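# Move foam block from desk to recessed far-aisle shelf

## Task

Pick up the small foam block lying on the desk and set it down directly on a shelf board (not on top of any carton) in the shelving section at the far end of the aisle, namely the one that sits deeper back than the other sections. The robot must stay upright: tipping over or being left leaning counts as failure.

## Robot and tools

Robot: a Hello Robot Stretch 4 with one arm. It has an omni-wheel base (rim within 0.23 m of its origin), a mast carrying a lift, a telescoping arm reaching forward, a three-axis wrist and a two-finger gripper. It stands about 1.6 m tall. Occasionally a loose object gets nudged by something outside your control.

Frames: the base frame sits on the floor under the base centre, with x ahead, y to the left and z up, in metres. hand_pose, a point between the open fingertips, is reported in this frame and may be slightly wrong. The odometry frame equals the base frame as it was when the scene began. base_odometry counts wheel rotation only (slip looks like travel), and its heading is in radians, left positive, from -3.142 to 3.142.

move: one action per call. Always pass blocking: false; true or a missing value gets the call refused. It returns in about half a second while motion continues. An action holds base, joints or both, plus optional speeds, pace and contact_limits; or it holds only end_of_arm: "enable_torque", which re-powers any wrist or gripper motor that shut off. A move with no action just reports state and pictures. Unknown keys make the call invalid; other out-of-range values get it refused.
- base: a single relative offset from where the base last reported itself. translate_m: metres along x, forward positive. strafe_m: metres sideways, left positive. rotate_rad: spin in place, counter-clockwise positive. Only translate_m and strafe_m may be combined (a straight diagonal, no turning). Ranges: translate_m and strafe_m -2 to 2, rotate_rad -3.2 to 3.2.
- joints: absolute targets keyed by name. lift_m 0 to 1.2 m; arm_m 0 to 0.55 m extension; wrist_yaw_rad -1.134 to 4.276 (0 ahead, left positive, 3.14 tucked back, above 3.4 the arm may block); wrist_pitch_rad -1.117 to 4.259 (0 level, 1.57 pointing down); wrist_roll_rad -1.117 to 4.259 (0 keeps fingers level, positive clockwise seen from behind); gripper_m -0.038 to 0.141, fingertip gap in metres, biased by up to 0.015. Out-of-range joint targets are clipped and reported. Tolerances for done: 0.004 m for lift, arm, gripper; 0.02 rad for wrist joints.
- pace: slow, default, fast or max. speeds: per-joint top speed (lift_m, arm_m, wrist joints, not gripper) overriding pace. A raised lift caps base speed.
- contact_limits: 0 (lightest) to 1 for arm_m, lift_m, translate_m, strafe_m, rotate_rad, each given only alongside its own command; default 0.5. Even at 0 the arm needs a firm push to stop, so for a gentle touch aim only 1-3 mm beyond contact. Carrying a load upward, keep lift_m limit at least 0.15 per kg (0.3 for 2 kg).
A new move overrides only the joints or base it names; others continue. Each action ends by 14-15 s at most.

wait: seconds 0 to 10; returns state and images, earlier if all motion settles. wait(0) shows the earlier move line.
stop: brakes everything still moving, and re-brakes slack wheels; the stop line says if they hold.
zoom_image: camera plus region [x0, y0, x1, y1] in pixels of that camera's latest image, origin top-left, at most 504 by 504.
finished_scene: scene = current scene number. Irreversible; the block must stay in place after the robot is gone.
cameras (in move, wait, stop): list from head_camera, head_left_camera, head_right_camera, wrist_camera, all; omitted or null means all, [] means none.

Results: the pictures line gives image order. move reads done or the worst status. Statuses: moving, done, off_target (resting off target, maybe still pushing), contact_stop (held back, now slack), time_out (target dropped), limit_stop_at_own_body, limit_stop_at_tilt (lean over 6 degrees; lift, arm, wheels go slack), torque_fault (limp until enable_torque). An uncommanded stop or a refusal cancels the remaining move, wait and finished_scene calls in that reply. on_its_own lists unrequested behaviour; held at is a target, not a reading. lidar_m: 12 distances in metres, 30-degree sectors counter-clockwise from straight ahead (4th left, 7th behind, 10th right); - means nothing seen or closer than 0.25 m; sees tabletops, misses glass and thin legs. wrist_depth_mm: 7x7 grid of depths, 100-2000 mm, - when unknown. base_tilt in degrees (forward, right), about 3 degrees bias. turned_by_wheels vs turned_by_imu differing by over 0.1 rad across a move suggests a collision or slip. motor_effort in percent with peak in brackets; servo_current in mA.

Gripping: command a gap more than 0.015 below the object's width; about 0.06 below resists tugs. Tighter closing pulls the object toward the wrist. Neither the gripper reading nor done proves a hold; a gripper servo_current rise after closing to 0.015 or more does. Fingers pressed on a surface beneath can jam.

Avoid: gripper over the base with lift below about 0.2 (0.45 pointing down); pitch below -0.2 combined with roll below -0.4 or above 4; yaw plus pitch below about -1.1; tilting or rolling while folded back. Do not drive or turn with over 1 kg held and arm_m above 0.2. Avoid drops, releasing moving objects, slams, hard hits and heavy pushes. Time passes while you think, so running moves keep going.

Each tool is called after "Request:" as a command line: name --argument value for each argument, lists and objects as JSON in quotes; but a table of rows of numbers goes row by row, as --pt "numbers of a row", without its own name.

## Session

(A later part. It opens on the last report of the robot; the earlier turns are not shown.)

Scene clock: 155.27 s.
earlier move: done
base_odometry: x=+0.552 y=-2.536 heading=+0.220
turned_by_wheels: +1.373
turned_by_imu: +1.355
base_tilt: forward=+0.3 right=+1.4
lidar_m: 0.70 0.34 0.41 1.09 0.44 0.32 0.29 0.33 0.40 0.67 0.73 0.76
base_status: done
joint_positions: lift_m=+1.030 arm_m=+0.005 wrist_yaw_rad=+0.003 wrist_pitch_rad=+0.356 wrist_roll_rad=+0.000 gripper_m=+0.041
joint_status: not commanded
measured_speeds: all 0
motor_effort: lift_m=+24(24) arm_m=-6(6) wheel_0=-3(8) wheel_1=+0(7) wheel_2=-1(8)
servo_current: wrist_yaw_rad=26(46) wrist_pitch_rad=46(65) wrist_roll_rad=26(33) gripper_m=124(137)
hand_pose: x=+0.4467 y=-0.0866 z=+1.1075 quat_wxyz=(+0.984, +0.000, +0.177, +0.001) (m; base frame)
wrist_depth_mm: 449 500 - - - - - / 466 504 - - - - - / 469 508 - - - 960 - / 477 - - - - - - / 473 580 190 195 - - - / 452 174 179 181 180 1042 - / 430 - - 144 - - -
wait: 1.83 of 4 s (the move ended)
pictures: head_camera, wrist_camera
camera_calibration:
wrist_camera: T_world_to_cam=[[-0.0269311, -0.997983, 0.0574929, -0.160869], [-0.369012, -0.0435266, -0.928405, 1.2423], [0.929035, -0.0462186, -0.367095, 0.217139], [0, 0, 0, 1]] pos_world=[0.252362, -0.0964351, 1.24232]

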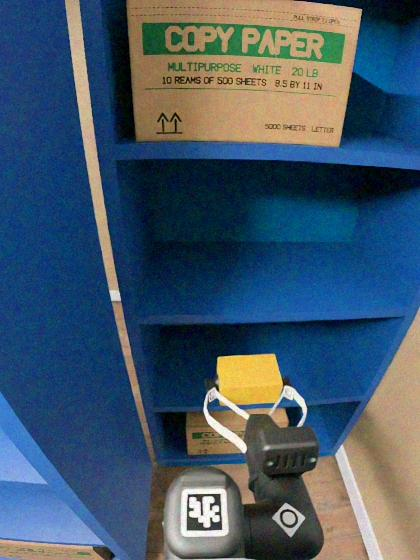

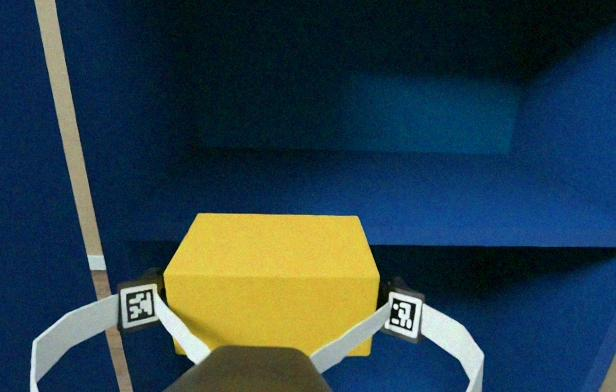

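Request:
move --base '{"strafe_m": -0.08}' --joints '{"lift_m": 1.05}' --blocking false --cameras '[]'

Request:
wait --seconds 1.5 --cameras '[]'

Request:
move --joints '{"arm_m": 0.4}' --contact_limits '{"arm_m": 0.1}' --blocking false --cameras '[]'

Request:
wait --seconds 3 --cameras '[]'

Request:
move --joints '{"lift_m": 0.956}' --speeds '{"lift_m": 0.12}' --contact_limits '{"lift_m": 0.15}' --blocking false --cameras '[]'

Request:
wait --seconds 2 --cameras '["wrist_camera"]'

Scene clock: 164.90 s.
move: moving
base_odometry: x=+0.560 y=-2.573 heading=+0.220
turned_by_wheels: +0.000
turned_by_imu: -0.001
base_tilt: forward=+0.2 right=+1.3
lidar_m: 0.72 0.37 0.41 1.08 0.46 0.32 0.28 0.30 0.41 0.65 0.69 0.77
base_status: strafe_m moving
joint_positions: lift_m=+1.050 arm_m=+0.005 wrist_yaw_rad=+0.003 wrist_pitch_rad=+0.356 wrist_roll_rad=+0.000 gripper_m=+0.041
joint_status: lift_m moving
measured_speeds: translate_m=+0.000 strafe_m=-0.143 rotate_rad=-0.001 lift_m=+0.006 arm_m=+0.000 wrist_yaw_rad=+0.000 wrist_pitch_rad=+0.000 wrist_roll_rad=+0.000
motor_effort: lift_m=+24(25) arm_m=-6(6) wheel_0=+8(9) wheel_1=-9(9) wheel_2=+0(2)
servo_current: wrist_yaw_rad=39(46) wrist_pitch_rad=39(52) wrist_roll_rad=26(33) gripper_m=130(137)
hand_pose: x=+0.4467 y=-0.0866 z=+1.1274 quat_wxyz=(+0.984, +0.000, +0.177, +0.001) (m; base frame)
wrist_depth_mm: 462 - - - - - - / 480 - - - - 946 - / 500 - - - - - - / 517 - - - - - - / 492 - 191 194 - - - / 473 173 179 180 180 - - / 469 - - 144 - 150 -
pictures: none
No camera images: "cameras" was empty.

Scene clock: 165.73 s.
earlier move: done
base_odometry: x=+0.569 y=-2.614 heading=+0.220
turned_by_wheels: +0.000
turned_by_imu: +0.000
base_tilt: forward=+0.3 right=+1.5
lidar_m: 0.71 0.43 0.40 1.09 0.44 0.31 0.28 0.33 0.42 0.61 0.64 0.76
base_status: done
joint_positions: lift_m=+1.050 arm_m=+0.005 wrist_yaw_rad=+0.003 wrist_pitch_rad=+0.356 wrist_roll_rad=+0.000 gripper_m=+0.041
joint_status: all done
measured_speeds: all 0
motor_effort: lift_m=+24(25) arm_m=-6(6) wheel_0=+0(9) wheel_1=-1(9) wheel_2=+0(2)
servo_current: wrist_yaw_rad=39(46) wrist_pitch_rad=39(59) wrist_roll_rad=33(33) gripper_m=124(137)
hand_pose: x=+0.4467 y=-0.0866 z=+1.1274 quat_wxyz=(+0.984, +0.000, +0.177, +0.001) (m; base frame)
wrist_depth_mm: 488 - - - - 866 - / 496 - - - - 917 - / 517 - - - - 960 - / 535 - - - - - - / 564 - 190 194 - - - / - 173 179 180 180 - - / - - - 144 - 150 -
wait: 0.83 of 1.5 s (the move ended)
pictures: none
No camera images: "cameras" was empty.

Scene clock: 166.23 s.
move: moving
base_odometry: x=+0.569 y=-2.614 heading=+0.220
turned_by_wheels: +0.000
turned_by_imu: +0.000
base_tilt: forward=+0.3 right=+1.4
lidar_m: 0.70 0.43 0.38 1.08 0.43 0.30 0.29 0.32 0.41 0.60 0.65 0.76
base_status: not commanded
joint_positions: lift_m=+1.050 arm_m=+0.057 wrist_yaw_rad=+0.003 wrist_pitch_rad=+0.356 wrist_roll_rad=+0.000 gripper_m=+0.041
joint_status: arm_m moving
measured_speeds: translate_m=+0.000 strafe_m=+0.000 rotate_rad=+0.000 lift_m=+0.000 arm_m=+0.198 wrist_yaw_rad=+0.000 wrist_pitch_rad=+0.000 wrist_roll_rad=+0.000
motor_effort: lift_m=+24(24) arm_m=+9(9) wheel_0=+0(0) wheel_1=-1(1) wheel_2=+0(0)
servo_current: wrist_yaw_rad=33(46) wrist_pitch_rad=46(59) wrist_roll_rad=26(33) gripper_m=111(137)
contact_limits: arm_m 0.1
hand_pose: x=+0.4987 y=-0.0866 z=+1.1274 quat_wxyz=(+0.984, +0.000, +0.177, +0.001) (m; base frame)
wrist_depth_mm: 500 - - - - 842 - / 484 - - - - 891 - / 484 - - - - 960 - / 492 - - - - - - / 521 - 190 194 - - - / 151 173 179 181 180 - - / - - - 144 - 150 -
pictures: none
No camera images: "cameras" was empty.

Scene clock: 168.00 s.
earlier move: done
base_odometry: x=+0.569 y=-2.614 heading=+0.220
turned_by_wheels: +0.000
turned_by_imu: +0.000
base_tilt: forward=+0.4 right=+1.3
lidar_m: 0.71 0.42 0.41 1.07 0.44 0.32 0.29 0.34 0.41 0.61 0.61 0.76
base_status: not commanded
joint_positions: lift_m=+1.050 arm_m=+0.400 wrist_yaw_rad=+0.003 wrist_pitch_rad=+0.356 wrist_roll_rad=+0.000 gripper_m=+0.041
joint_status: all done
measured_speeds: all 0
motor_effort: lift_m=+24(24) arm_m=+7(10) wheel_0=+0(0) wheel_1=-1(1) wheel_2=+0(0)
servo_current: wrist_yaw_rad=39(46) wrist_pitch_rad=52(59) wrist_roll_rad=26(33) gripper_m=124(137)
contact_limits: arm_m 0.1
hand_pose: x=+0.8413 y=-0.0866 z=+1.1274 quat_wxyz=(+0.984, +0.000, +0.177, +0.001) (m; base frame)
wrist_depth_mm: 504 512 517 517 521 521 530 / 521 544 544 549 549 554 554 / 504 574 580 574 580 585 585 / 484 609 609 609 615 621 615 / 462 - 190 195 - - - / 394 174 179 180 180 418 418 / 322 329 188 144 338 329 353
wait: 1.77 of 3 s (the move ended)
pictures: none
No camera images: "cameras" was empty.

Scene clock: 168.50 s.
move: moving
base_odometry: x=+0.569 y=-2.614 heading=+0.220
turned_by_wheels: +0.000
turned_by_imu: +0.000
base_tilt: forward=+0.3 right=+1.4
lidar_m: 0.72 0.41 0.40 1.10 0.44 0.31 0.28 0.30 0.43 0.60 0.62 0.76
base_status: not commanded
joint_positions: lift_m=+1.013 arm_m=+0.400 wrist_yaw_rad=+0.003 wrist_pitch_rad=+0.356 wrist_roll_rad=+0.000 gripper_m=+0.041
joint_status: lift_m moving
measured_speeds: translate_m=+0.000 strafe_m=+0.000 rotate_rad=+0.000 lift_m=-0.120 arm_m=+0.000 wrist_yaw_rad=+0.000 wrist_pitch_rad=+0.000 wrist_roll_rad=+0.000
motor_effort: lift_m=+12(21) arm_m=+6(7) wheel_0=+0(0) wheel_1=-1(1) wheel_2=+0(0)
servo_current: wrist_yaw_rad=33(39) wrist_pitch_rad=46(59) wrist_roll_rad=26(33) gripper_m=130(130)
contact_limits: arm_m 0.1; lift_m 0.15
hand_pose: x=+0.8413 y=-0.0866 z=+1.0908 quat_wxyz=(+0.984, +0.000, +0.177, +0.001) (m; base frame)
wrist_depth_mm: 504 512 517 517 521 521 525 / 530 539 544 549 549 549 559 / 504 574 574 580 585 580 585 / 484 603 603 609 609 615 615 / 436 421 190 194 439 439 445 / 342 175 179 181 180 364 364 / 281 286 188 144 294 286 307
pictures: none
No camera images: "cameras" was empty.

Scene clock: 169.47 s.
earlier move: done
base_odometry: x=+0.569 y=-2.614 heading=+0.220
turned_by_wheels: +0.000
turned_by_imu: +0.000
base_tilt: forward=+0.4 right=+1.4
lidar_m: 0.71 0.43 0.41 1.10 0.46 0.32 0.28 0.32 0.38 0.60 0.62 0.78
base_status: not commanded
joint_positions: lift_m=+0.956 arm_m=+0.400 wrist_yaw_rad=+0.003 wrist_pitch_rad=+0.356 wrist_roll_rad=+0.000 gripper_m=+0.041
joint_status: all done
measured_speeds: all 0
motor_effort: lift_m=+14(21) arm_m=+7(7) wheel_0=+0(0) wheel_1=-1(1) wheel_2=+0(0)
servo_current: wrist_yaw_rad=39(46) wrist_pitch_rad=46(59) wrist_roll_rad=20(39) gripper_m=117(137)
contact_limits: arm_m 0.1; lift_m 0.15
hand_pose: x=+0.8413 y=-0.0866 z=+1.0342 quat_wxyz=(+0.984, +0.000, +0.177, +0.001) (m; base frame)
wrist_depth_mm: 504 512 521 517 521 521 525 / 525 544 544 544 549 554 554 / 504 574 580 580 580 585 591 / 415 421 430 430 439 445 455 / 325 330 190 195 347 345 353 / 255 175 179 181 180 271 272 / 211 213 188 144 220 213 229
wait: 0.97 of 2 s (the move ended)
pictures: wrist_camera
camera_calibration:
wrist_camera: T_world_to_cam=[[-0.0269311, -0.997983, 0.0574929, -0.14603], [-0.369012, -0.0435266, -0.928405, 1.31983], [0.929035, -0.0462186, -0.367095, -0.176273], [0, 0, 0, 1]] pos_world=[0.646862, -0.0964351, 1.16902]

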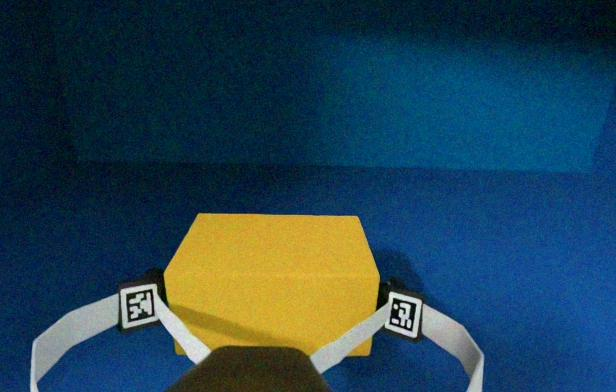

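Depths match scene 1. Lower a touch and release.

Request:
move --joints '{"lift_m": 0.948}' --speeds '{"lift_m": 0.06}' --contact_limits '{"lift_m": 0.15}' --blocking false --cameras '[]'

Request:
move --joints '{"gripper_m": 0.14}' --blocking false --cameras '[]'

Request:
wait --seconds 2 --cameras '[]'

Request:
move --joints '{"arm_m": 0.25}' --blocking false --cameras '[]'

Request:
wait --seconds 1 --cameras '["wrist_camera"]'

Scene clock: 178.13 s.
move: moving
base_odometry: x=+0.569 y=-2.614 heading=+0.220
turned_by_wheels: +0.000
turned_by_imu: -0.001
base_tilt: forward=+0.3 right=+1.4
lidar_m: 0.71 0.42 0.41 1.07 0.45 0.30 0.28 0.33 0.40 0.60 0.62 0.76
base_status: not commanded
joint_positions: lift_m=+0.948 arm_m=+0.400 wrist_yaw_rad=+0.003 wrist_pitch_rad=+0.356 wrist_roll_rad=+0.000 gripper_m=+0.041
joint_status: lift_m moving
measured_speeds: all 0
motor_effort: lift_m=+17(17) arm_m=+7(7) wheel_0=+0(0) wheel_1=-1(1) wheel_2=+0(0)
servo_current: wrist_yaw_rad=26(39) wrist_pitch_rad=59(59) wrist_roll_rad=33(33) gripper_m=124(130)
contact_limits: arm_m 0.1; lift_m 0.15
hand_pose: x=+0.8413 y=-0.0866 z=+1.0262 quat_wxyz=(+0.984, +0.000, +0.177, +0.001) (m; base frame)
wrist_depth_mm: 508 517 517 517 521 525 530 / 525 539 544 549 549 549 554 / 504 569 574 574 580 585 580 / 421 402 413 418 424 430 433 / 309 315 191 194 330 334 338 / 243 174 179 181 180 259 260 / 200 204 187 144 210 203 220
pictures: none
No camera images: "cameras" was empty.

Scene clock: 178.63 s.
move: moving
base_odometry: x=+0.569 y=-2.614 heading=+0.220
turned_by_wheels: +0.000
turned_by_imu: +0.000
base_tilt: forward=+0.3 right=+1.3
lidar_m: 0.71 0.40 0.41 1.11 0.41 0.31 0.29 0.31 0.41 0.60 0.63 0.75
base_status: not commanded
joint_positions: lift_m=+0.948 arm_m=+0.400 wrist_yaw_rad=+0.003 wrist_pitch_rad=+0.356 wrist_roll_rad=+0.000 gripper_m=+0.061
joint_status: gripper_m moving; the others done
measured_speeds: all 0
motor_effort: lift_m=+14(15) arm_m=+6(7) wheel_0=+0(0) wheel_1=-1(1) wheel_2=+0(0)
servo_current: wrist_yaw_rad=39(39) wrist_pitch_rad=39(59) wrist_roll_rad=26(33) gripper_m=46(143)
contact_limits: arm_m 0.1; lift_m 0.15
hand_pose: x=+0.8413 y=-0.0866 z=+1.0262 quat_wxyz=(+0.984, +0.000, +0.177, +0.001) (m; base frame)
wrist_depth_mm: 504 512 512 521 521 521 530 / 521 544 544 544 549 549 554 / 504 574 574 580 580 580 585 / 421 404 410 418 424 430 436 / 310 314 194 197 330 332 336 / 244 181 183 186 185 258 260 / 194 204 193 - 210 210 219
pictures: none
No camera images: "cameras" was empty.

Scene clock: 180.10 s.
earlier move: done
base_odometry: x=+0.569 y=-2.614 heading=+0.220
turned_by_wheels: +0.000
turned_by_imu: +0.000
base_tilt: forward=+0.2 right=+1.3
lidar_m: 0.71 0.42 0.40 1.08 0.44 0.30 0.30 0.30 0.41 0.61 0.62 0.75
base_status: not commanded
joint_positions: lift_m=+0.948 arm_m=+0.400 wrist_yaw_rad=+0.003 wrist_pitch_rad=+0.356 wrist_roll_rad=+0.000 gripper_m=+0.140
joint_status: all done
measured_speeds: all 0
motor_effort: lift_m=+14(15) arm_m=+6(7) wheel_0=+0(0) wheel_1=-1(1) wheel_2=+0(0)
servo_current: wrist_yaw_rad=33(46) wrist_pitch_rad=33(59) wrist_roll_rad=26(33) gripper_m=39(143)
contact_limits: arm_m 0.1; lift_m 0.15
hand_pose: x=+0.8413 y=-0.0866 z=+1.0262 quat_wxyz=(+0.984, +0.000, +0.177, +0.001) (m; base frame)
wrist_depth_mm: 508 512 517 521 521 521 530 / 521 539 544 549 549 554 549 / 500 569 574 580 574 585 585 / 421 402 410 418 424 433 439 / 310 317 233 224 329 334 336 / 244 196 195 203 199 259 260 / 202 204 206 215 211 211 220
wait: 1.47 of 2 s (the move ended)
pictures: none
No camera images: "cameras" was empty.

Scene clock: 180.60 s.
move: moving
base_odometry: x=+0.569 y=-2.614 heading=+0.220
turned_by_wheels: +0.000
turned_by_imu: +0.000
base_tilt: forward=+0.4 right=+1.4
lidar_m: 0.71 0.42 0.38 1.09 0.43 0.30 0.29 0.33 0.41 0.59 0.63 0.74
base_status: not commanded
joint_positions: lift_m=+0.948 arm_m=+0.348 wrist_yaw_rad=+0.003 wrist_pitch_rad=+0.356 wrist_roll_rad=+0.000 gripper_m=+0.140
joint_status: arm_m moving
measured_speeds: translate_m=+0.000 strafe_m=+0.000 rotate_rad=+0.000 lift_m=+0.000 arm_m=-0.198 wrist_yaw_rad=+0.000 wrist_pitch_rad=+0.000 wrist_roll_rad=+0.000
motor_effort: lift_m=+14(15) arm_m=-6(10) wheel_0=+0(0) wheel_1=-1(1) wheel_2=+0(0)
servo_current: wrist_yaw_rad=39(39) wrist_pitch_rad=52(52) wrist_roll_rad=33(33) gripper_m=39(52)
contact_limits: lift_m 0.15
hand_pose: x=+0.7893 y=-0.0866 z=+1.0262 quat_wxyz=(+0.984, +0.000, +0.177, +0.001) (m; base frame)
wrist_depth_mm: 500 564 559 564 564 564 569 / 500 591 591 597 597 597 603 / 480 609 615 627 627 634 621 / 424 402 382 290 427 430 433 / 310 319 251 251 329 332 336 / 244 198 249 254 204 258 260 / 211 212 213 136 218 219 220
pictures: none
No camera images: "cameras" was empty.

Scene clock: 181.60 s.
earlier move: done
base_odometry: x=+0.569 y=-2.614 heading=+0.220
turned_by_wheels: +0.000
turned_by_imu: +0.000
base_tilt: forward=+0.5 right=+1.4
lidar_m: 0.70 0.42 0.41 1.12 0.44 0.31 0.30 0.31 0.40 0.60 0.61 0.75
base_status: not commanded
joint_positions: lift_m=+0.948 arm_m=+0.250 wrist_yaw_rad=+0.003 wrist_pitch_rad=+0.356 wrist_roll_rad=+0.000 gripper_m=+0.140
joint_status: all done
measured_speeds: all 0
motor_effort: lift_m=+14(15) arm_m=-6(10) wheel_0=+0(0) wheel_1=-1(1) wheel_2=+0(0)
servo_current: wrist_yaw_rad=39(46) wrist_pitch_rad=39(59) wrist_roll_rad=26(33) gripper_m=39(52)
contact_limits: lift_m 0.15
hand_pose: x=+0.6917 y=-0.0866 z=+1.0262 quat_wxyz=(+0.984, +0.000, +0.177, +0.001) (m; base frame)
wrist_depth_mm: 504 647 654 661 668 668 668 / 484 683 683 691 707 699 707 / 488 715 715 723 732 741 - / 424 404 362 349 427 433 439 / 310 317 324 325 330 334 338 / 466 188 177 314 198 322 - / 488 750 - - 750 768 -
wait: 1.00 s; at rest by 0.97 s
pictures: wrist_camera
camera_calibration:
wrist_camera: T_world_to_cam=[[-0.0269311, -0.997983, 0.0574929, -0.149596], [-0.369012, -0.0435266, -0.928405, 1.25723], [0.929035, -0.0462186, -0.367095, -0.0403191], [0, 0, 0, 1]] pos_world=[0.497362, -0.0964351, 1.16102]

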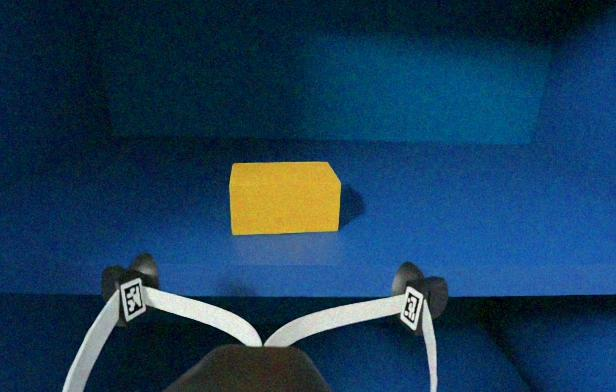

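Request:
finished_scene --scene 2

The scene is finished: the task was done.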